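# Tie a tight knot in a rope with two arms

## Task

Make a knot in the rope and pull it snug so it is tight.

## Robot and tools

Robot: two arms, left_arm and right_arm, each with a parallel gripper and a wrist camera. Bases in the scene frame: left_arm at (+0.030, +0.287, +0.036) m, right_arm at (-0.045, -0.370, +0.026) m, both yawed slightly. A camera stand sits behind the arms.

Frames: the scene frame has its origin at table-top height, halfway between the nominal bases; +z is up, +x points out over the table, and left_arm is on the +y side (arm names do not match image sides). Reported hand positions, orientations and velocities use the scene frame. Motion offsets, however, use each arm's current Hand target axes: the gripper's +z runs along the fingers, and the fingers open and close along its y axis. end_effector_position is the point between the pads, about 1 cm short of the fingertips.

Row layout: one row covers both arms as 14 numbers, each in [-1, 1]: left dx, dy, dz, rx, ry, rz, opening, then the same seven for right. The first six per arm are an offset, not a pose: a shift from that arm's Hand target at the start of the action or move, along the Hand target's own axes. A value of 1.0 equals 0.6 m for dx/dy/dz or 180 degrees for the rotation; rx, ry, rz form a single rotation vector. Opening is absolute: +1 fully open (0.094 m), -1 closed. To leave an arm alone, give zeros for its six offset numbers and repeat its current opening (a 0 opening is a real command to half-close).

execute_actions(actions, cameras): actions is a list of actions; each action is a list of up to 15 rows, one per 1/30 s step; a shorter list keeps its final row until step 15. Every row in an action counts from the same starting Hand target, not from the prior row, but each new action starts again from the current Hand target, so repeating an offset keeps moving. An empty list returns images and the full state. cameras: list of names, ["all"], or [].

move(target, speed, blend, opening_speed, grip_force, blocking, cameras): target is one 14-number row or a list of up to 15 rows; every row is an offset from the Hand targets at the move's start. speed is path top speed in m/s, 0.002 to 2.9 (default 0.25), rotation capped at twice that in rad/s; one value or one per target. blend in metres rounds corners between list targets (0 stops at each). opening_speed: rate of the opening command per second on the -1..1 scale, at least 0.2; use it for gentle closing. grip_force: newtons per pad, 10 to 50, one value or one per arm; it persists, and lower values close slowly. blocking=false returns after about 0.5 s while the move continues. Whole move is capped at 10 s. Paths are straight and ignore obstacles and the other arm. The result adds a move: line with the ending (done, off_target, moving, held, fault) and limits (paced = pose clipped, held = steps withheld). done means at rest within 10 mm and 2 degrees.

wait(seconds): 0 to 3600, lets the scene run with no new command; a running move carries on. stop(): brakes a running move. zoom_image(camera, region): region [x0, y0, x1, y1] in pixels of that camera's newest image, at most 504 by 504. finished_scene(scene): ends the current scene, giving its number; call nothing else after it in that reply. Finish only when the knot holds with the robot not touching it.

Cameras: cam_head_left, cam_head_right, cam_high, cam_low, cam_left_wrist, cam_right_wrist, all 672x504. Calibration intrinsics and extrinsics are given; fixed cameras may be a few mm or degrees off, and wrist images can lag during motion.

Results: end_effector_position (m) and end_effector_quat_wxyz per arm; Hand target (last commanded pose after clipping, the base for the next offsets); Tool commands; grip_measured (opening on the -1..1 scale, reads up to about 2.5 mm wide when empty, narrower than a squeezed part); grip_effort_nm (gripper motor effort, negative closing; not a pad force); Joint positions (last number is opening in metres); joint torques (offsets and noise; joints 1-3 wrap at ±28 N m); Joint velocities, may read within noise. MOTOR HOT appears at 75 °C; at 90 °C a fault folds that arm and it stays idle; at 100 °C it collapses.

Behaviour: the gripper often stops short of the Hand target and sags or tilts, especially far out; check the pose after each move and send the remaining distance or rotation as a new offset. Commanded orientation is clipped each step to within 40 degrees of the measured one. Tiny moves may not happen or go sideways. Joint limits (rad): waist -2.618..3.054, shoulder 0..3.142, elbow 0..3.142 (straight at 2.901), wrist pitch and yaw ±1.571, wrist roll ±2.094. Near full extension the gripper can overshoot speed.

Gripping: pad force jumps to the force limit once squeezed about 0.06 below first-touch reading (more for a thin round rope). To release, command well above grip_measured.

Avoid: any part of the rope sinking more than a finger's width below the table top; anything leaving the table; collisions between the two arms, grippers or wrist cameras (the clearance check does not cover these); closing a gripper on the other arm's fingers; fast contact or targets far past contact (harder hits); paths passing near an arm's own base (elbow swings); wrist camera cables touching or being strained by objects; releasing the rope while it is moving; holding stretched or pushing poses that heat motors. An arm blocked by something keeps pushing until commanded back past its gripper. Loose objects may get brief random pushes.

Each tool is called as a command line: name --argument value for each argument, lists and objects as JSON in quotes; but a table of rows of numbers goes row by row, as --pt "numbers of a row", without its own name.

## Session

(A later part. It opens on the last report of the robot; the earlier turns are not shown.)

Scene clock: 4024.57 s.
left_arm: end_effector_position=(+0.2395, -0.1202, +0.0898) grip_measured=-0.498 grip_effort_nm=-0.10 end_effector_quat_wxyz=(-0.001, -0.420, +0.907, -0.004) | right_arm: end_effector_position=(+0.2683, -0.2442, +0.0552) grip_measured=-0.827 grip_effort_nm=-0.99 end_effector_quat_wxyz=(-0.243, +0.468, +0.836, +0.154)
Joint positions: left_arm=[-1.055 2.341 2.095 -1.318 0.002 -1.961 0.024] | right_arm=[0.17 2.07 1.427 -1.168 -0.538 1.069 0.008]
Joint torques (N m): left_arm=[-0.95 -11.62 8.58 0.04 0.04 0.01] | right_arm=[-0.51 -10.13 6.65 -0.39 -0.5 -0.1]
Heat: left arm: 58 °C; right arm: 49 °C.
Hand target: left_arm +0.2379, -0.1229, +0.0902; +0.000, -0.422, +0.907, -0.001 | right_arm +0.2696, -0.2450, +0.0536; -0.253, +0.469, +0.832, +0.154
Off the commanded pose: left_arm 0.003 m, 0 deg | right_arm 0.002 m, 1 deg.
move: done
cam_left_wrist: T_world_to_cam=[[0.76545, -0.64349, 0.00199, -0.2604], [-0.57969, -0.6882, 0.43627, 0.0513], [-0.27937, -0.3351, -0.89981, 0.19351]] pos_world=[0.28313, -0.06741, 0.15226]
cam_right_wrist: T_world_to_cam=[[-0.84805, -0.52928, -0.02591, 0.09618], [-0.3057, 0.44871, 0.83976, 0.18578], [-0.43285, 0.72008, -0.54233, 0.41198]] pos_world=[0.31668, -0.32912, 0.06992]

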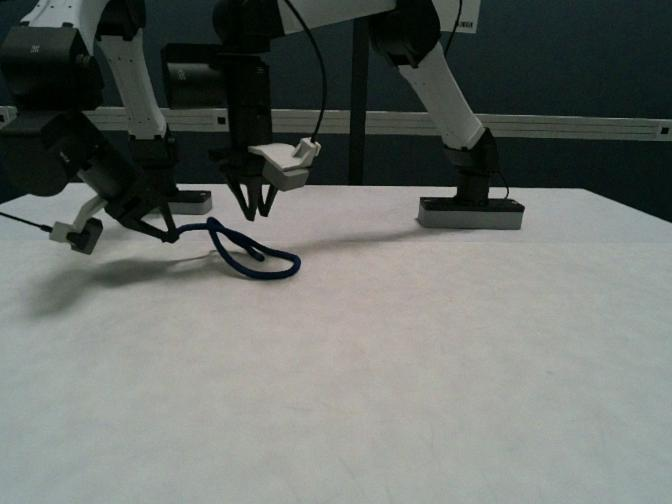

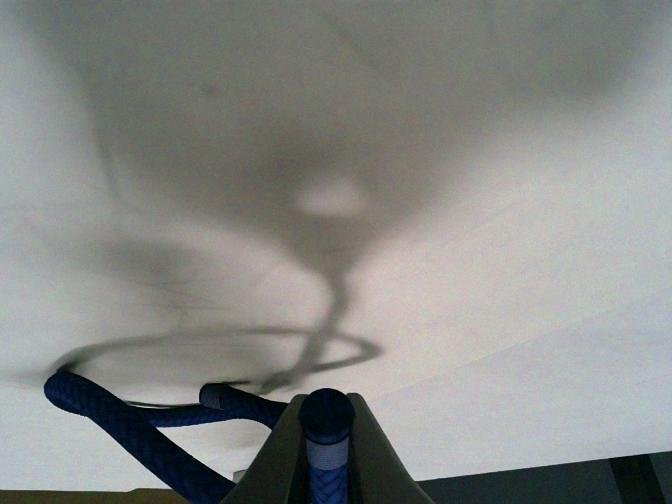

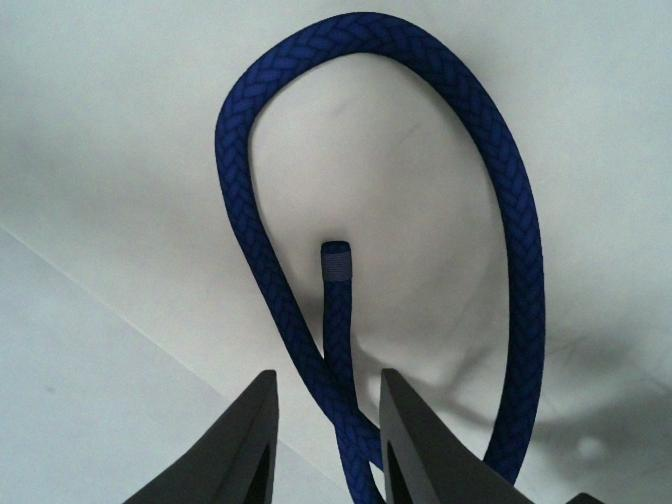

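move --pt "0.0155 -0.001 0.1 0 0 0 -0.65 0 0 0 0 0 0 -0.95" --pt "0.0155 -0.001 0.1370 0 0 0 -0.65 0 0 0 0 0 0 -0.95" --speed '[0.1, 0.04]' --cameras '["cam_left_wrist", "cam_right_wrist"]'

Scene clock: 4041.10 s.
left_arm: end_effector_position=(+0.2338, -0.1272, +0.0203) grip_measured=-0.648 grip_effort_nm=-0.10 end_effector_quat_wxyz=(-0.001, -0.420, +0.907, +0.001) | right_arm: end_effector_position=(+0.2682, -0.2442, +0.0553) grip_measured=-0.827 grip_effort_nm=-0.99 end_effector_quat_wxyz=(-0.243, +0.468, +0.836, +0.154)
Joint positions: left_arm=[-1.073 2.408 1.936 -1.1 0.002 -1.979 0.017] | right_arm=[0.17 2.07 1.427 -1.169 -0.538 1.069 0.008]
Joint torques (N m): left_arm=[-0.87 -11.32 4.77 0.55 0.07 0.02] | right_arm=[-0.54 -10.15 6.64 -0.38 -0.5 -0.1]
Heat: left arm: 54 °C; right arm: 48 °C.
Hand target: left_arm +0.2325, -0.1305, +0.0079; +0.000, -0.422, +0.907, -0.001 | right_arm +0.2695, -0.2450, +0.0536; -0.253, +0.469, +0.832, +0.154
Off the commanded pose: left_arm 0.013 m, 0 deg | right_arm 0.002 m, 1 deg.
move: off_target (left_arm)
cam_left_wrist: T_world_to_cam=[[0.7657, -0.64317, -0.00582, -0.2602], [-0.57771, -0.69169, 0.43339, 0.07269], [-0.28277, -0.32848, -0.90119, 0.1287]] pos_world=[0.27762, -0.0748, 0.08297]
cam_right_wrist: T_world_to_cam=[[-0.84803, -0.52933, -0.02557, 0.09608], [-0.30541, 0.44871, 0.83987, 0.18572], [-0.43309, 0.72005, -0.54218, 0.41211]] pos_world=[0.31668, -0.32922, 0.06992]

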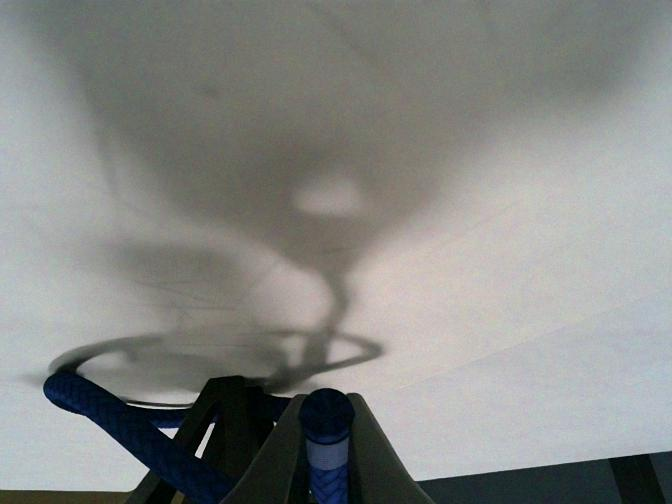

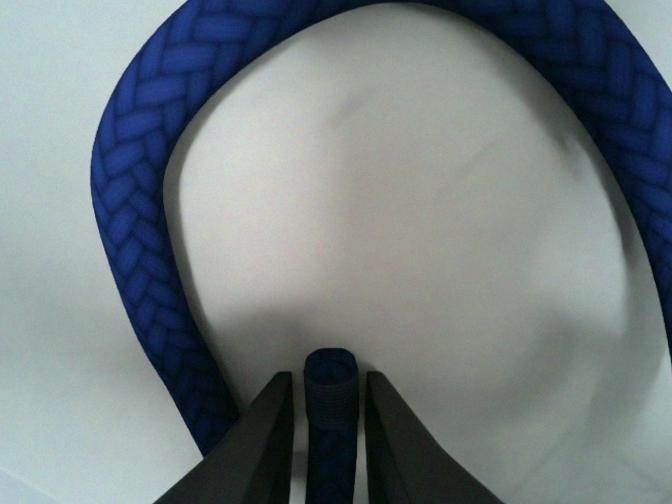

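move --target '[0, 0, 0, 0, 0, 0, -0.97, 0, 0, 0, 0, 0, 0, -0.95]' --speed 0.04 --cameras '["cam_left_wrist", "cam_right_wrist"]'

Scene clock: 4046.23 s.
left_arm: end_effector_position=(+0.2346, -0.1288, +0.0202) grip_measured=-0.842 grip_effort_nm=-1.03 end_effector_quat_wxyz=(-0.001, -0.421, +0.907, -0.003) | right_arm: end_effector_position=(+0.2682, -0.2442, +0.0553) grip_measured=-0.827 grip_effort_nm=-0.99 end_effector_quat_wxyz=(-0.243, +0.468, +0.836, +0.154)
Joint positions: left_arm=[-1.073 2.408 1.936 -1.092 0.002 -1.98 0.007] | right_arm=[0.17 2.07 1.427 -1.169 -0.538 1.069 0.008]
Joint torques (N m): left_arm=[-0.99 -11.34 4.64 0.45 0.06 0] | right_arm=[-0.53 -10.11 6.64 -0.38 -0.51 -0.09]
Heat: left arm: 53 °C; right arm: 48 °C.
Hand target: left_arm +0.2324, -0.1305, +0.0079; +0.000, -0.422, +0.907, +0.000 | right_arm +0.2695, -0.2450, +0.0536; -0.253, +0.469, +0.832, +0.154
Off the commanded pose: left_arm 0.013 m, 0 deg | right_arm 0.002 m, 1 deg.
move: done
cam_left_wrist: T_world_to_cam=[[0.7659, -0.64295, 0.00119, -0.26207], [-0.57899, -0.6889, 0.4361, 0.07267], [-0.27957, -0.3347, -0.8999, 0.12673]] pos_world=[0.27823, -0.07601, 0.08266]
cam_right_wrist: T_world_to_cam=[[-0.84803, -0.52933, -0.02557, 0.09608], [-0.30541, 0.44871, 0.83987, 0.18572], [-0.43309, 0.72005, -0.54218, 0.41211]] pos_world=[0.31668, -0.32922, 0.06992]

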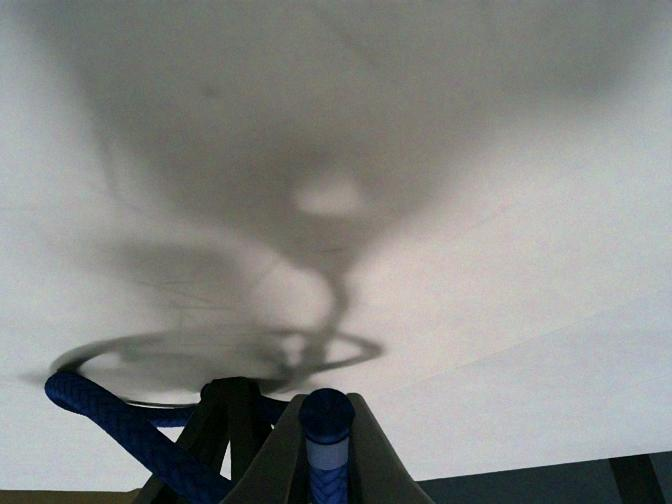

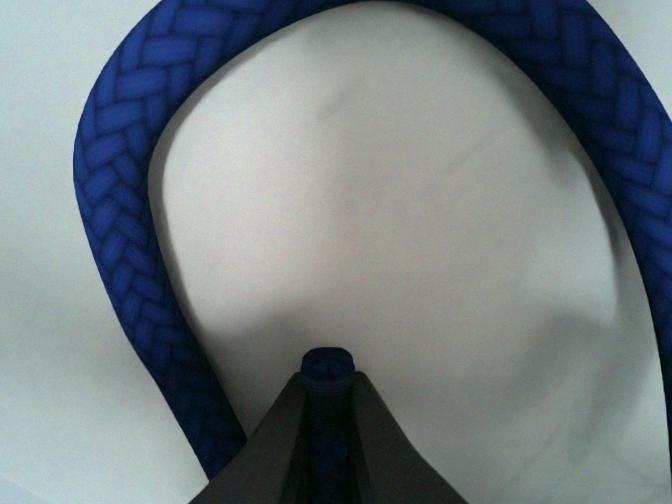

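move --target '[-0.1172, 0.0549, -0.1, 0, 0, 0, -0.97, 0, 0, 0, 0, 0, 0, -0.97]' --speed 0.06 --cameras '["cam_low", "cam_high", "cam_left_wrist", "cam_right_wrist"]'

Scene clock: 4061.20 s.
left_arm: end_effector_position=(+0.2523, -0.0601, +0.0545) grip_measured=-0.842 grip_effort_nm=-1.03 end_effector_quat_wxyz=(-0.002, -0.423, +0.906, +0.005) | right_arm: end_effector_position=(+0.2682, -0.2441, +0.0554) grip_measured=-0.827 grip_effort_nm=-0.99 end_effector_quat_wxyz=(-0.244, +0.468, +0.835, +0.155)
Joint positions: left_arm=[-0.96 2.178 1.681 -1.084 0.002 -1.873 0.007] | right_arm=[0.17 2.07 1.427 -1.169 -0.539 1.069 0.008]
Joint torques (N m): left_arm=[0.09 -15.54 4.98 -0.01 0.05 0.16] | right_arm=[-0.55 -10.14 6.64 -0.38 -0.49 -0.1]
Heat: left arm: 52 °C; right arm: 48 °C.
Hand target: left_arm +0.2526, -0.0554, +0.0679; +0.000, -0.422, +0.907, -0.001 | right_arm +0.2695, -0.2450, +0.0536; -0.253, +0.469, +0.832, +0.154
Off the commanded pose: left_arm 0.014 m, 1 deg | right_arm 0.002 m, 1 deg.
move: off_target (left_arm)
cam_left_wrist: T_world_to_cam=[[0.76953, -0.63845, -0.01442, -0.23128], [-0.57136, -0.69841, 0.43101, 0.11302], [-0.28525, -0.32343, -0.90223, 0.18778]] pos_world=[0.29611, -0.008, 0.11737]
cam_right_wrist: T_world_to_cam=[[-0.84819, -0.52905, -0.02596, 0.09627], [-0.30512, 0.44794, 0.84038, 0.18522], [-0.43298, 0.72073, -0.54137, 0.41206]] pos_world=[0.31658, -0.32902, 0.06992]
Images, in order (width x height): cam_high 672x504, cam_low 672x504, cam_left_wrist 672x504, cam_right_wrist 672x504.

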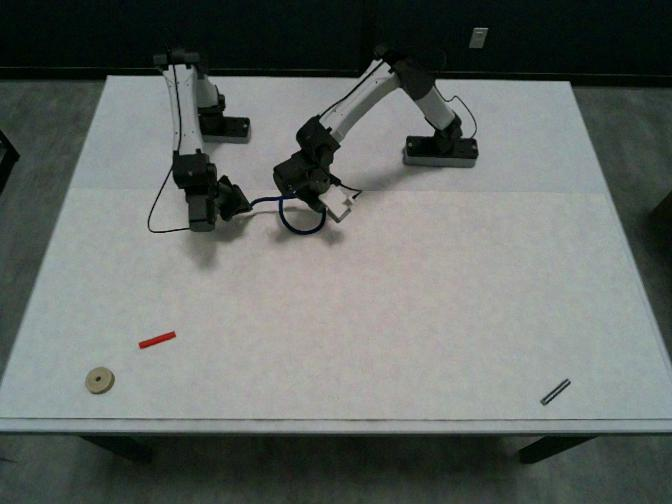

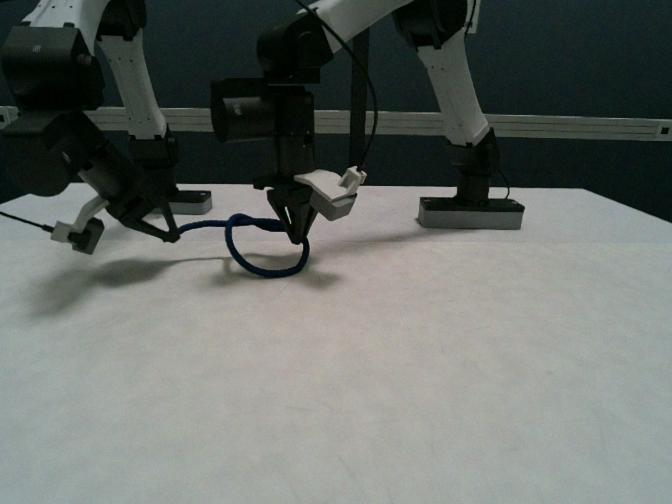

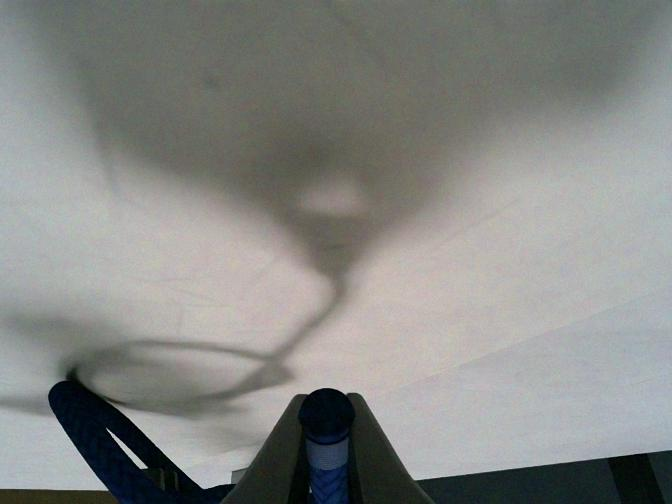

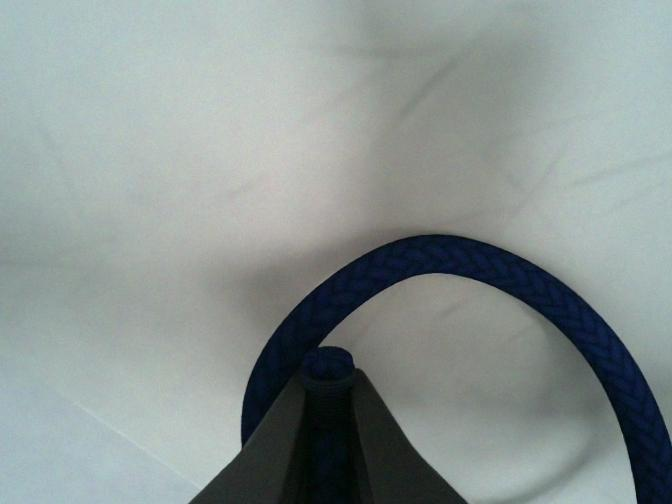

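move --target '[-0.1075, 0.0793, 0, 0, 0, 0, -0.97, 0, 0, 0, 0, 0, 0, -0.97]' --speed 0.06 --cameras '["cam_low", "cam_high", "cam_left_wrist", "cam_right_wrist"]'

Scene clock: 4069.30 s.
left_arm: end_effector_position=(+0.2532, +0.0261, +0.0590) grip_measured=-0.842 grip_effort_nm=-1.03 end_effector_quat_wxyz=(-0.006, -0.423, +0.906, +0.019) | right_arm: end_effector_position=(+0.2682, -0.2439, +0.0554) grip_measured=-0.827 grip_effort_nm=-1.00 end_effector_quat_wxyz=(-0.244, +0.468, +0.835, +0.155)
Joint positions: left_arm=[-0.822 1.946 1.348 -1.012 0.002 -1.734 0.007] | right_arm=[0.17 2.07 1.427 -1.169 -0.54 1.069 0.008]
Joint torques (N m): left_arm=[0.09 -12.93 4.78 0.24 0.07 0.15] | right_arm=[-0.57 -10.13 6.64 -0.38 -0.49 -0.1]
Heat: left arm: 53 °C; right arm: 47 °C.
Hand target: left_arm +0.2577, +0.0245, +0.0679; +0.000, -0.422, +0.907, -0.001 | right_arm +0.2695, -0.2450, +0.0536; -0.253, +0.469, +0.832, +0.154
Off the commanded pose: left_arm 0.010 m, 2 deg | right_arm 0.003 m, 1 deg.
move: done
cam_left_wrist: T_world_to_cam=[[0.76894, -0.63784, -0.04338, -0.17504], [-0.56276, -0.7075, 0.42749, 0.17003], [-0.30336, -0.30431, -0.90298, 0.22412]] pos_world=[0.29827, 0.07685, 0.1221]
cam_right_wrist: T_world_to_cam=[[-0.84829, -0.52888, -0.02634, 0.09643], [-0.30501, 0.44733, 0.84076, 0.18491], [-0.43288, 0.72124, -0.54077, 0.41208]] pos_world=[0.31658, -0.32892, 0.06992]
Images, in order (width x height): cam_high 672x504, cam_low 672x504, cam_left_wrist 672x504, cam_right_wrist 672x504.

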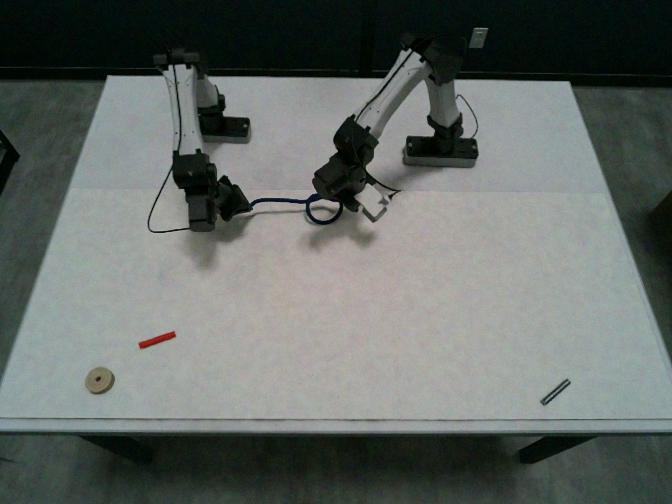

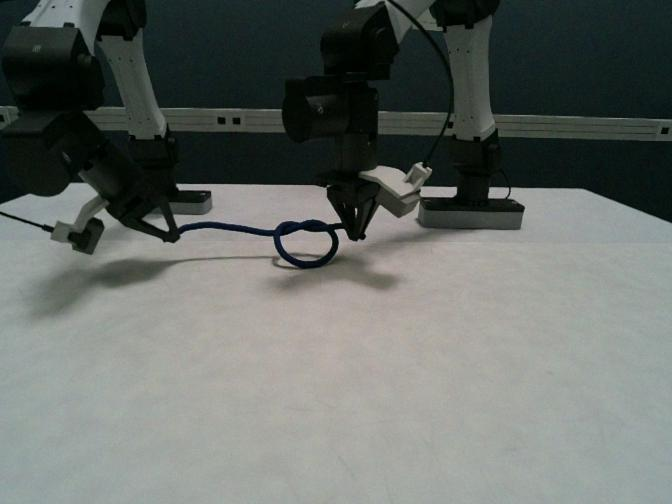

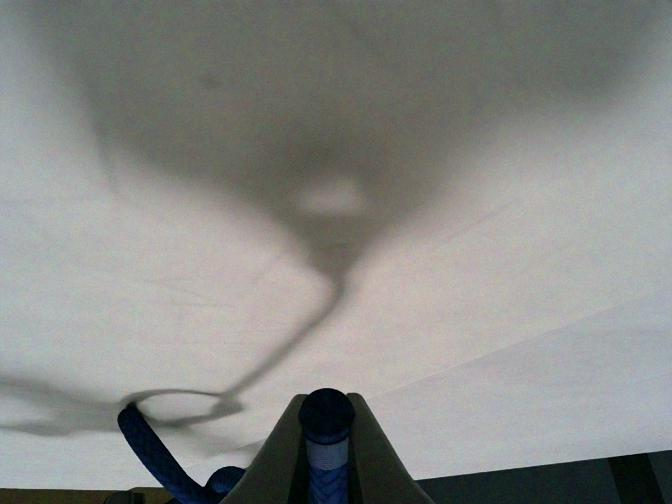

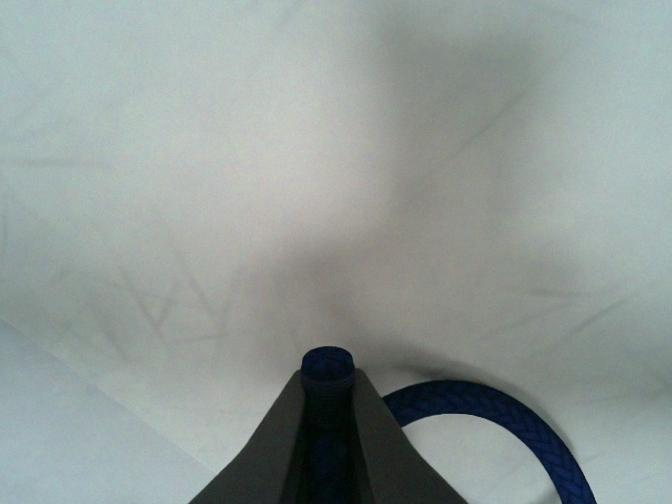

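execute_actions --actions '[]' --cameras '["cam_low", "cam_high"]'

Scene clock: 4141.60 s.
left_arm: end_effector_position=(+0.2532, +0.0261, +0.0590) grip_measured=-0.842 grip_effort_nm=-1.03 end_effector_quat_wxyz=(-0.006, -0.423, +0.906, +0.019) | right_arm: end_effector_position=(+0.2682, -0.2439, +0.0554) grip_measured=-0.827 grip_effort_nm=-0.99 end_effector_quat_wxyz=(-0.244, +0.468, +0.835, +0.155)
Joint positions: left_arm=[-0.822 1.946 1.348 -1.012 0.002 -1.734 0.007] | right_arm=[0.17 2.07 1.427 -1.169 -0.54 1.069 0.008]
Joint velocities: within noise
Joint torques (N m): left_arm=[0.06 -12.86 4.78 0.28 0.06 0.19] | right_arm=[-0.55 -10.13 6.64 -0.39 -0.48 -0.1]
Heat: left arm: 57 °C; right arm: 47 °C.
Hand target: left_arm +0.2576, +0.0246, +0.0678; +0.000, -0.422, +0.907, +0.000 | right_arm +0.2695, -0.2450, +0.0536; -0.253, +0.469, +0.832, +0.154
Tool commands: left_gripper/opening=-0.97 right_gripper/opening=-0.97
Off the commanded pose: left_arm 0.010 m, 2 deg | right_arm 0.003 m, 1 deg.
Images, in order (width x height): cam_high 672x504, cam_low 672x504.

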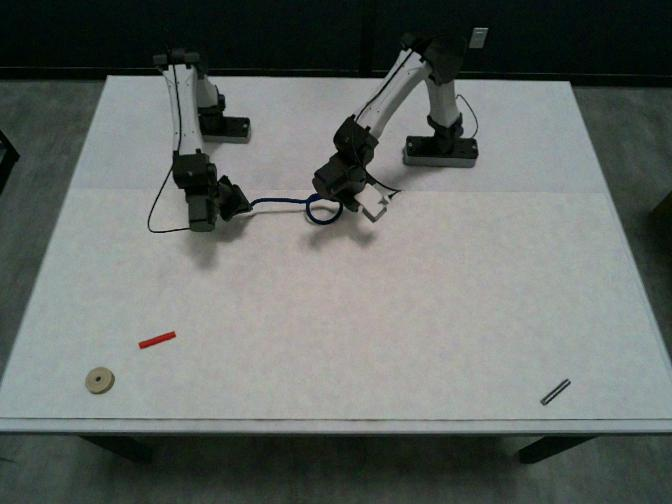

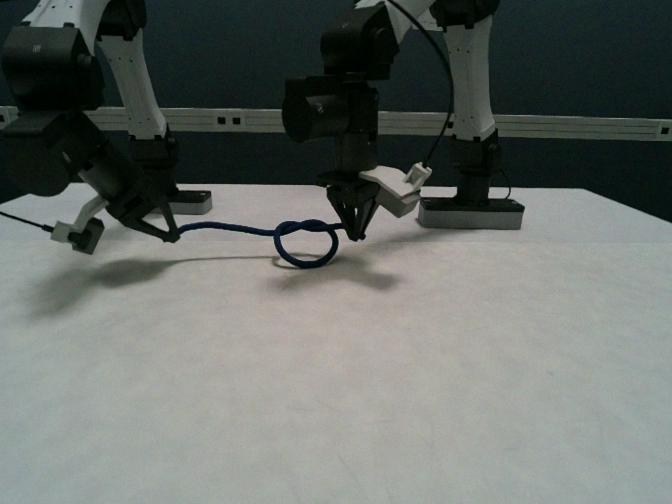

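move --target '[-0.0538, 0.0397, 0.0, 0, 0, 0, -0.97, 0, 0, 0, 0, 0, 0, -0.97]' --speed 0.06 --cameras '["cam_low"]'

Scene clock: 4147.60 s.
left_arm: end_effector_position=(+0.2558, +0.0657, +0.0607) grip_measured=-0.842 grip_effort_nm=-1.03 end_effector_quat_wxyz=(-0.007, -0.423, +0.906, +0.017) | right_arm: end_effector_position=(+0.2682, -0.2439, +0.0554) grip_measured=-0.827 grip_effort_nm=-0.99 end_effector_quat_wxyz=(-0.244, +0.468, +0.835, +0.155)
Joint positions: left_arm=[-0.734 1.847 1.219 -0.981 0.002 -1.646 0.007] | right_arm=[0.17 2.07 1.427 -1.169 -0.54 1.069 0.008]
Joint torques (N m): left_arm=[0.06 -11.64 4.78 0.27 0.06 0.19] | right_arm=[-0.51 -10.11 6.63 -0.38 -0.47 -0.1]
Heat: left arm: 57 °C; right arm: 47 °C.
Hand target: left_arm +0.2601, +0.0646, +0.0678; +0.000, -0.422, +0.907, -0.001 | right_arm +0.2695, -0.2451, +0.0536; -0.253, +0.469, +0.832, +0.154
Off the commanded pose: left_arm 0.008 m, 2 deg | right_arm 0.002 m, 1 deg.
move: done

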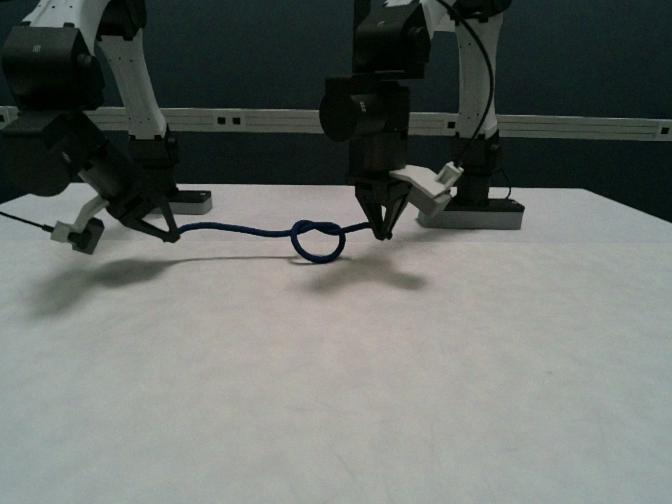

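move --target '[-0.0538, 0.0397, 0.0, 0, 0, 0, -0.97, 0, 0, 0, 0, 0, 0, -0.97]' --speed 0.06 --cameras '["cam_low"]'

zoom_image --camera "cam_low" --region '[160, 160, 500, 300]'

Scene clock: 4153.93 s.
left_arm: end_effector_position=(+0.2588, +0.1051, +0.0619) grip_measured=-0.842 grip_effort_nm=-1.03 end_effector_quat_wxyz=(-0.008, -0.423, +0.906, +0.015) | right_arm: end_effector_position=(+0.2682, -0.2438, +0.0555) grip_measured=-0.827 grip_effort_nm=-0.99 end_effector_quat_wxyz=(-0.244, +0.468, +0.835, +0.155)
Joint positions: left_arm=[-0.63 1.757 1.113 -0.96 0.002 -1.543 0.007] | right_arm=[0.17 2.07 1.427 -1.169 -0.541 1.069 0.008]
Joint torques (N m): left_arm=[0.05 -10.52 4.74 0.33 0.05 0.16] | right_arm=[-0.53 -10.11 6.64 -0.39 -0.47 -0.1]
Heat: left arm: 56 °C; right arm: 47 °C.
Hand target: left_arm +0.2627, +0.1047, +0.0677; +0.000, -0.422, +0.907, +0.000 | right_arm +0.2695, -0.2450, +0.0536; -0.253, +0.469, +0.832, +0.154
Off the commanded pose: left_arm 0.007 m, 2 deg | right_arm 0.003 m, 1 deg.
move: done

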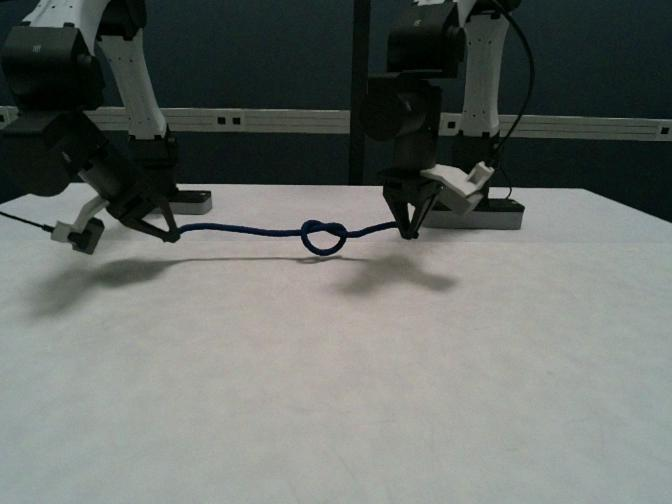

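Scaled by 1.482 from the camera's image (finer frame: 960x720).

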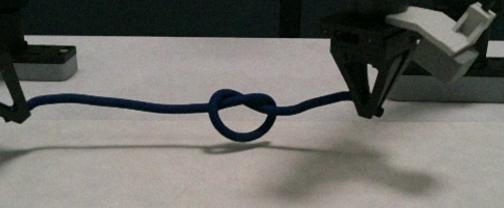

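move --target '[-0.0511, 0.0429, 0.0, 0, 0, 0, -0.97, 0, 0, 0, 0, 0, 0, -0.97]' --speed 0.06 --cameras '["cam_low"]'

zoom_image --camera "cam_low" --region '[160, 160, 500, 300]'

Scene clock: 4160.33 s.
left_arm: end_effector_position=(+0.2588, +0.1442, +0.0631) grip_measured=-0.842 grip_effort_nm=-1.03 end_effector_quat_wxyz=(-0.009, -0.422, +0.906, +0.013) | right_arm: end_effector_position=(+0.2682, -0.2436, +0.0556) grip_measured=-0.827 grip_effort_nm=-0.99 end_effector_quat_wxyz=(-0.244, +0.468, +0.835, +0.156)
Joint positions: left_arm=[-0.516 1.672 1.019 -0.949 0.002 -1.427 0.007] | right_arm=[0.17 2.07 1.427 -1.169 -0.542 1.069 0.008]
Joint torques (N m): left_arm=[0.35 -9.54 4.74 0.33 0.05 0.2] | right_arm=[-0.53 -10.14 6.64 -0.39 -0.46 -0.09]
Heat: left arm: 54 °C; right arm: 47 °C.
Hand target: left_arm +0.2628, +0.1447, +0.0676; +0.000, -0.422, +0.907, +0.000 | right_arm +0.2695, -0.2450, +0.0536; -0.253, +0.469, +0.832, +0.154
Off the commanded pose: left_arm 0.006 m, 2 deg | right_arm 0.003 m, 1 deg.
move: done

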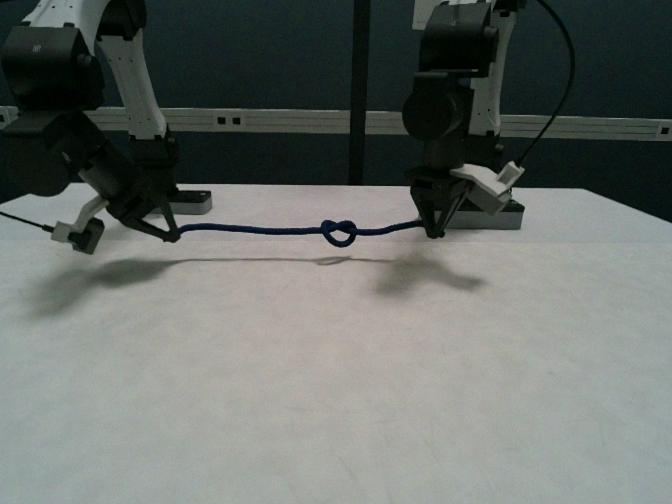

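Scaled by 1.482 from the camera's image (finer frame: 960x720).

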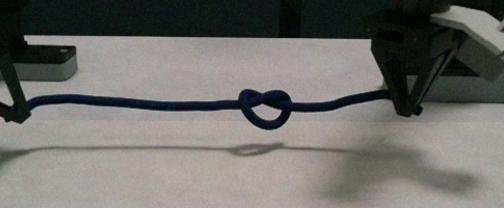

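move --target '[-0.0383, 0.0322, 0.0, 0, 0, 0, -0.97, 0, 0, 0, 0, 0, 0, -0.97]' --speed 0.05 --cameras '["cam_low"]'

zoom_image --camera "cam_low" --region '[160, 160, 500, 300]'

Scene clock: 4167.10 s.
left_arm: end_effector_position=(+0.2592, +0.1736, +0.0639) grip_measured=-0.842 grip_effort_nm=-1.03 end_effector_quat_wxyz=(-0.010, -0.422, +0.906, +0.011) | right_arm: end_effector_position=(+0.2682, -0.2434, +0.0558) grip_measured=-0.827 grip_effort_nm=-0.99 end_effector_quat_wxyz=(-0.245, +0.468, +0.835, +0.157)
Joint positions: left_arm=[-0.417 1.617 0.963 -0.946 0.002 -1.328 0.007] | right_arm=[0.17 2.07 1.427 -1.169 -0.544 1.069 0.008]
Joint torques (N m): left_arm=[0.32 -8.84 4.77 0.3 0.07 0.21] | right_arm=[-0.55 -10.11 6.61 -0.37 -0.45 -0.1]
Heat: left arm: 53 °C; right arm: 47 °C.
Hand target: left_arm +0.2628, +0.1747, +0.0677; +0.000, -0.422, +0.907, -0.001 | right_arm +0.2695, -0.2450, +0.0536; -0.253, +0.469, +0.832, +0.154
Off the commanded pose: left_arm 0.005 m, 2 deg | right_arm 0.003 m, 1 deg.
move: done

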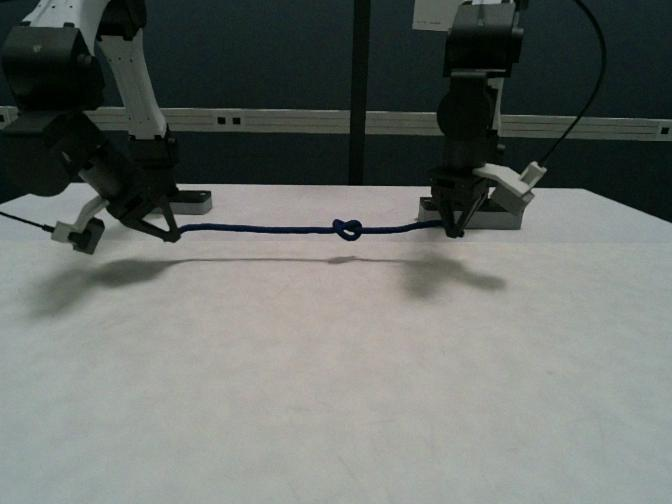

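Scaled by 1.482 from the camera's image (finer frame: 960x720).

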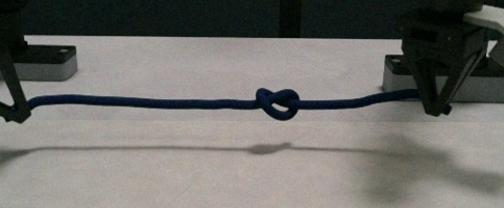

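move --target '[-0.0192, 0.0161, 0.0, 0, 0, 0, -0.97, 0, 0, 0, 0, 0, 0, -0.97]' --speed 0.04 --cameras '["cam_low"]'

zoom_image --camera "cam_low" --region '[160, 160, 500, 300]'

Scene clock: 4175.37 s.
left_arm: end_effector_position=(+0.2606, +0.1873, +0.0642) grip_measured=-0.842 grip_effort_nm=-1.03 end_effector_quat_wxyz=(-0.009, -0.422, +0.907, +0.007) | right_arm: end_effector_position=(+0.2683, -0.2420, +0.0566) grip_measured=-0.827 grip_effort_nm=-0.99 end_effector_quat_wxyz=(-0.247, +0.468, +0.833, +0.160)
Joint positions: left_arm=[-0.365 1.594 0.94 -0.939 0.003 -1.275 0.007] | right_arm=[0.17 2.07 1.427 -1.169 -0.553 1.069 0.008]
Joint torques (N m): left_arm=[0.49 -8.54 4.59 0.26 0.06 0.17] | right_arm=[-0.53 -10.17 6.64 -0.38 -0.34 -0.1]
Heat: left arm: 51 °C; right arm: 47 °C.
Hand target: left_arm +0.2628, +0.1898, +0.0677; +0.000, -0.422, +0.907, +0.000 | right_arm +0.2695, -0.2450, +0.0536; -0.253, +0.469, +0.832, +0.154
Off the commanded pose: left_arm 0.005 m, 1 deg | right_arm 0.004 m, 1 deg.
move: done

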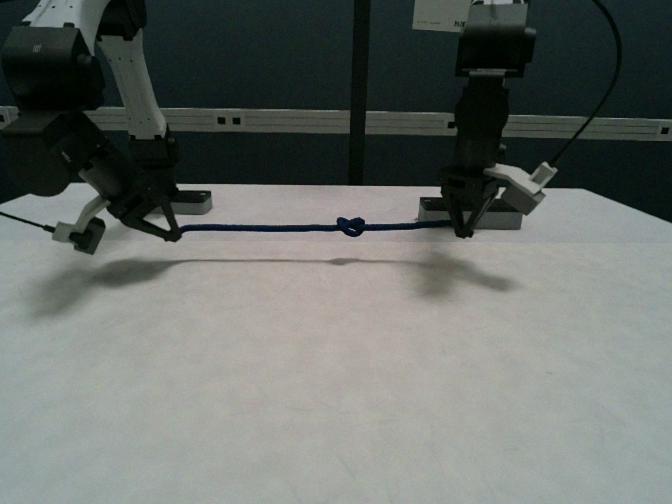

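Scaled by 1.482 from the camera's image (finer frame: 960x720).

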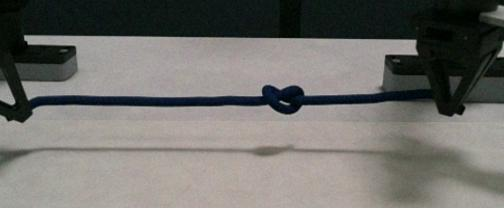

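move --target '[-0.0192, 0.0161, 0.0, 0, 0, 0, -0.97, 0, 0, 0, 0, 0, 0, -0.97]' --speed 0.04 --cameras '["cam_low"]'

zoom_image --camera "cam_low" --region '[160, 160, 500, 300]'

Scene clock: 4184.17 s.
left_arm: end_effector_position=(+0.2620, +0.1965, +0.0648) grip_measured=-0.842 grip_effort_nm=-1.03 end_effector_quat_wxyz=(-0.012, -0.421, +0.907, -0.005) | right_arm: end_effector_position=(+0.2684, -0.2390, +0.0584) grip_measured=-0.827 grip_effort_nm=-0.99 end_effector_quat_wxyz=(-0.252, +0.467, +0.830, +0.168)
Joint positions: left_arm=[-0.314 1.573 0.921 -0.929 0.025 -1.221 0.007] | right_arm=[0.17 2.07 1.427 -1.169 -0.573 1.069 0.008]
Joint torques (N m): left_arm=[0.85 -8.29 4.56 0.21 -0.16 0.18] | right_arm=[-0.53 -10.17 6.63 -0.41 -0.15 -0.1]
Heat: left arm: 50 °C; right arm: 47 °C.
Hand target: left_arm +0.2629, +0.2047, +0.0677; +0.000, -0.422, +0.907, -0.001 | right_arm +0.2695, -0.2450, +0.0536; -0.253, +0.469, +0.832, +0.154
Off the commanded pose: left_arm 0.009 m, 2 deg | right_arm 0.008 m, 2 deg.
move: done

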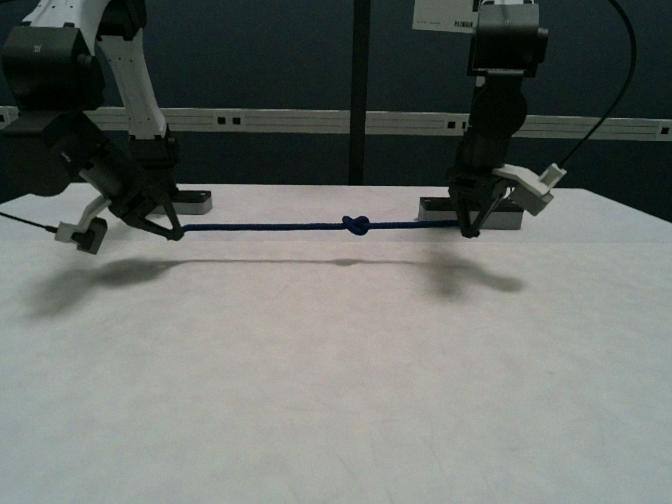

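Scaled by 1.482 from the camera's image (finer frame: 960x720).

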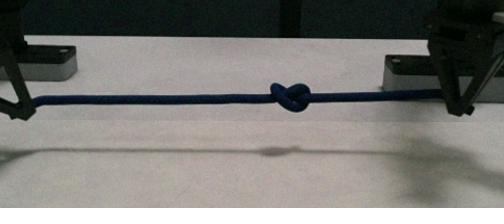

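move --target '[-0.0192, 0.0161, 0.0, 0, 0, 0, -0.97, 0, 0, 0, 0, 0, 0, -0.97]' --speed 0.04 --cameras '["cam_low"]'

zoom_image --camera "cam_low" --region '[160, 160, 500, 300]'

Scene clock: 4194.37 s.
left_arm: end_effector_position=(+0.2629, +0.2067, +0.0652) grip_measured=-0.842 grip_effort_nm=-1.03 end_effector_quat_wxyz=(-0.016, -0.420, +0.907, -0.015) | right_arm: end_effector_position=(+0.2685, -0.2365, +0.0599) grip_measured=-0.827 grip_effort_nm=-0.99 end_effector_quat_wxyz=(-0.256, +0.467, +0.828, +0.175)
Joint positions: left_arm=[-0.26 1.555 0.905 -0.924 0.045 -1.165 0.007] | right_arm=[0.17 2.07 1.427 -1.169 -0.59 1.069 0.008]
Joint torques (N m): left_arm=[1.18 -8.18 4.52 0.16 -0.32 0.19] | right_arm=[-0.54 -10.21 6.6 -0.38 0.04 -0.11]
Heat: left arm: 48 °C; right arm: 47 °C.
Hand target: left_arm +0.2628, +0.2198, +0.0677; +0.000, -0.422, +0.907, -0.001 | right_arm +0.2695, -0.2450, +0.0536; -0.253, +0.469, +0.832, +0.154
Off the commanded pose: left_arm 0.013 m, 3 deg | right_arm 0.011 m, 3 deg.
move: off_target (left_arm)

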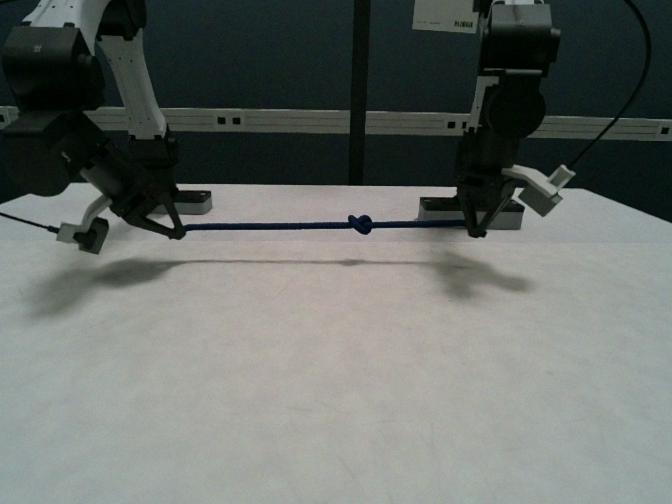

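Scaled by 1.482 from the camera's image (finer frame: 960x720).

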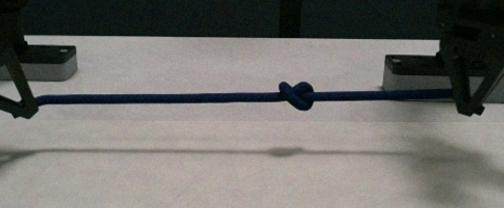

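move --target '[-0.0255, 0.0215, 0.0, 0, 0, 0, -0.97, 0, 0, 0, 0, 0, 0, -0.97]' --speed 0.04 --cameras '["cam_low", "cam_high"]'

zoom_image --camera "cam_low" --region '[260, 190, 460, 270]'

Scene clock: 4203.67 s.
left_arm: end_effector_position=(+0.2638, +0.2175, +0.0662) grip_measured=-0.842 grip_effort_nm=-1.03 end_effector_quat_wxyz=(-0.024, -0.417, +0.908, -0.034) | right_arm: end_effector_position=(+0.2679, -0.2302, +0.0630) grip_measured=-0.827 grip_effort_nm=-0.99 end_effector_quat_wxyz=(-0.265, +0.464, +0.824, +0.188)
Joint positions: left_arm=[-0.188 1.537 0.89 -0.919 0.084 -1.089 0.007] | right_arm=[0.175 2.07 1.427 -1.169 -0.622 1.069 0.008]
Joint torques (N m): left_arm=[1.87 -7.95 4.46 0.14 -0.7 0.3] | right_arm=[-1.01 -10.32 6.58 -0.39 0.37 -0.1]
Heat: left arm: 46 °C; right arm: 47 °C.
Hand target: left_arm +0.2629, +0.2398, +0.0677; +0.000, -0.422, +0.907, -0.001 | right_arm +0.2695, -0.2451, +0.0536; -0.253, +0.469, +0.832, +0.154
Off the commanded pose: left_arm 0.022 m, 5 deg | right_arm 0.018 m, 4 deg.
move: off_target (left_arm)
Images, in order (width x height): cam_high 672x504, cam_low 672x504.

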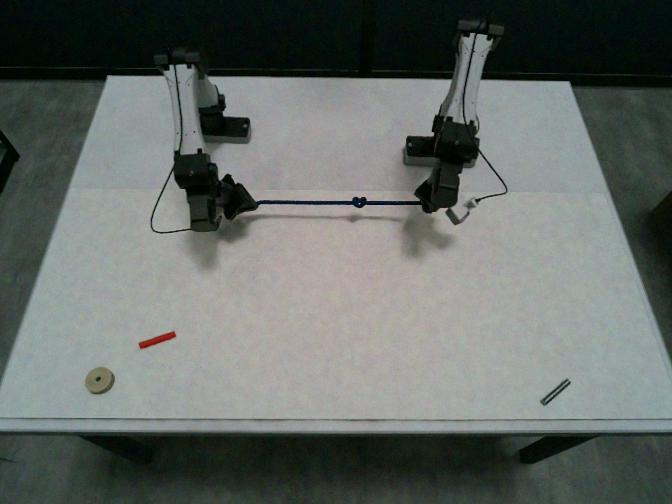

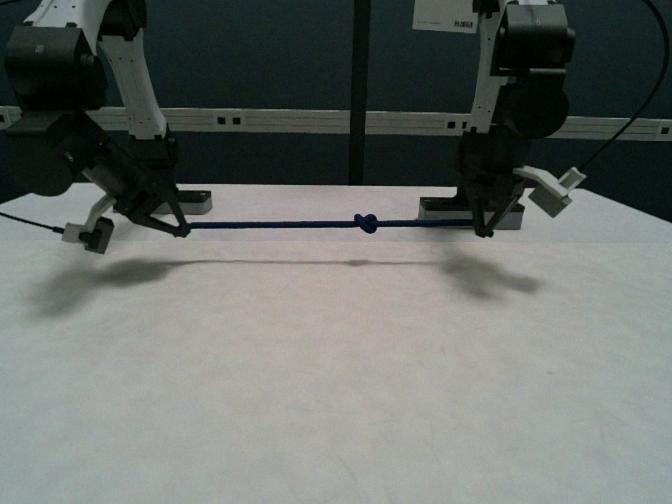

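Scaled by 2.520 from the camera's image (finer frame: 960x720).

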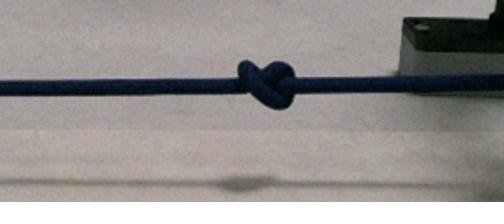

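move --pt "0.0255 -0.0215 0 0 0 0 -0.97 0.0152 0.0111 0.0107 0 0 0 -0.97" --pt "0.0255 -0.0215 0.0995 0 0 0 -0.97 -0.0232 0.0083 0.0685 0 0 0 -0.97" --speed 0.05 --cameras '["cam_low", "cam_high"]'

zoom_image --camera "cam_low" --region '[140, 160, 540, 320]'

Scene clock: 4228.90 s.
left_arm: end_effector_position=(+0.2592, +0.2136, +0.0147) grip_measured=-0.842 grip_effort_nm=-1.03 end_effector_quat_wxyz=(-0.017, -0.421, +0.907, -0.015) | right_arm: end_effector_position=(+0.2722, -0.2278, +0.0255) grip_measured=-0.827 grip_effort_nm=-0.99 end_effector_quat_wxyz=(-0.254, +0.465, +0.830, +0.174)
Joint positions: left_arm=[-0.236 1.646 0.767 -0.698 0.045 -1.143 0.007] | right_arm=[0.195 2.138 1.387 -1.043 -0.59 1.093 0.008]
Joint torques (N m): left_arm=[-0.69 -4.53 3.81 0.56 -0.32 0.05] | right_arm=[0.4 -10.51 3.67 0.04 -0.07 0.09]
Heat: left arm: 45 °C; right arm: 47 °C.
Hand target: left_arm +0.2629, +0.2198, +0.0080; +0.000, -0.422, +0.907, +0.000 | right_arm +0.2685, -0.2320, +0.0120; -0.253, +0.469, +0.832, +0.154
Off the commanded pose: left_arm 0.010 m, 3 deg | right_arm 0.015 m, 2 deg.
move: off_target (left_arm, right_arm)
Images, in order (width x height): cam_high 672x504, cam_low 672x504.

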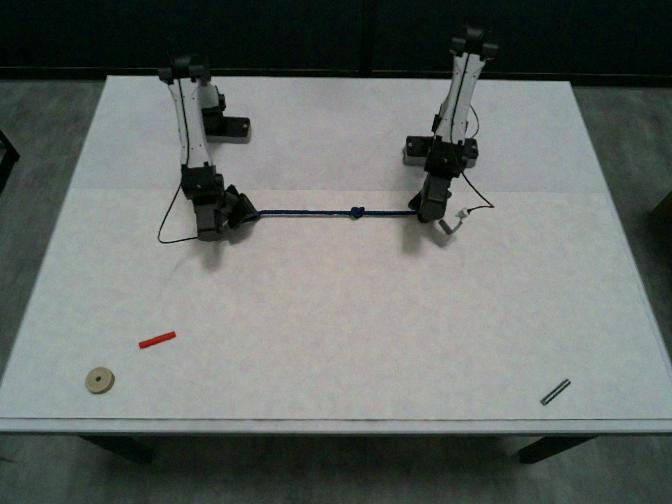

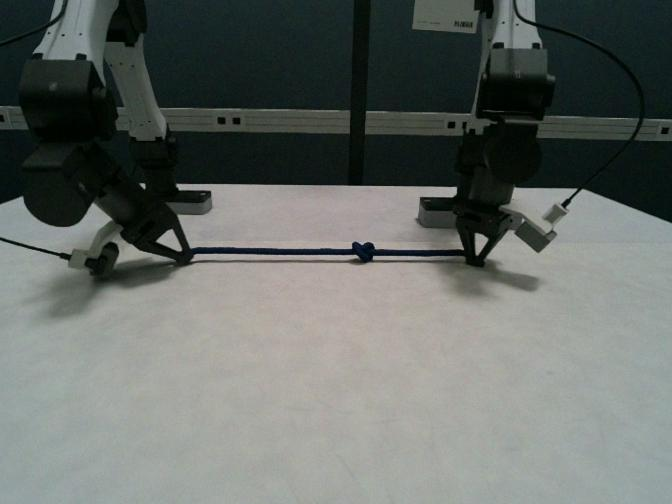

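Scaled by 1.260 from the camera's image (finer frame: 960x720).

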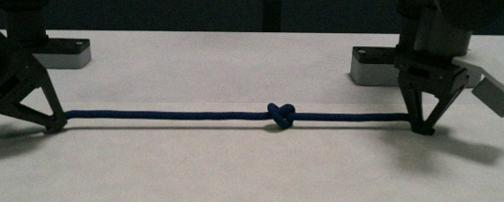

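move --target '[0.0128, -0.0107, 0, 0, 0, 0, -0.97, -0.0066, 0.003, 0.0198, 0, 0, 0, -0.97]' --speed 0.04

Scene clock: 4236.17 s.
left_arm: end_effector_position=(+0.2582, +0.2110, +0.0133) grip_measured=-0.842 grip_effort_nm=-1.03 end_effector_quat_wxyz=(-0.008, -0.422, +0.906, -0.002) | right_arm: end_effector_position=(+0.2727, -0.2265, +0.0186) grip_measured=-0.827 grip_effort_nm=-0.99 end_effector_quat_wxyz=(-0.251, +0.466, +0.831, +0.171)
Joint positions: left_arm=[-0.27 1.652 0.767 -0.695 0.014 -1.181 0.007] | right_arm=[0.201 2.149 1.378 -1.016 -0.583 1.105 0.008]
Joint torques (N m): left_arm=[-1.07 -4.05 4.83 0.54 -0.01 0.02] | right_arm=[0.75 -9.39 3.17 0.24 -0.15 0.08]
Heat: left arm: 44 °C; right arm: 47 °C.
Hand target: left_arm +0.2629, +0.2098, +0.0080; +0.000, -0.422, +0.907, -0.001 | right_arm +0.2683, -0.2279, -0.0001; -0.253, +0.469, +0.832, +0.154
Off the commanded pose: left_arm 0.007 m, 1 deg | right_arm 0.019 m, 2 deg.
move: off_target (right_arm)

move --target '[0, 0, 0, 0, 0, 0, -0.4, 0, 0, 0, 0, 0, 0, -0.4]' --opening_speed 0.5 --cameras '["cam_low"]'

zoom_image --camera "cam_low" --region '[140, 160, 540, 320]'

Scene clock: 4243.70 s.
left_arm: end_effector_position=(+0.2597, +0.2106, +0.0133) grip_measured=-0.403 grip_effort_nm=0.12 end_effector_quat_wxyz=(-0.006, -0.422, +0.906, -0.004) | right_arm: end_effector_position=(+0.2729, -0.2266, +0.0184) grip_measured=-0.404 grip_effort_nm=0.20 end_effector_quat_wxyz=(-0.250, +0.467, +0.831, +0.171)
Joint positions: left_arm=[-0.27 1.652 0.767 -0.689 0.014 -1.181 0.028] | right_arm=[0.201 2.149 1.378 -1.015 -0.582 1.106 0.028]
Joint torques (N m): left_arm=[-1.09 -4.04 4.83 0.51 -0.04 0.01] | right_arm=[0.72 -9.37 3.12 0.24 -0.17 0.09]
Heat: left arm: 42 °C; right arm: 46 °C.
Hand target: left_arm +0.2629, +0.2098, +0.0080; +0.000, -0.422, +0.907, -0.001 | right_arm +0.2683, -0.2279, -0.0001; -0.253, +0.469, +0.832, +0.154
Off the commanded pose: left_arm 0.006 m, 1 deg | right_arm 0.019 m, 2 deg.
move: done

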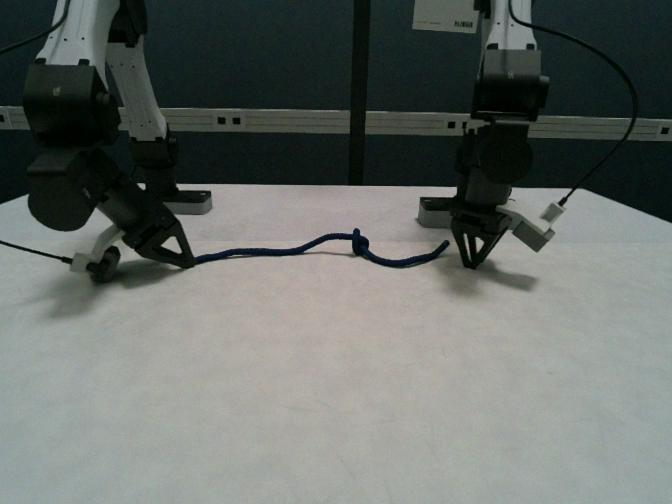

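Scaled by 1.260 from the camera's image (finer frame: 960x720).

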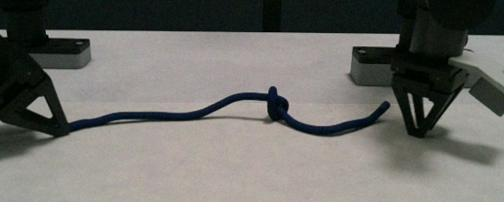

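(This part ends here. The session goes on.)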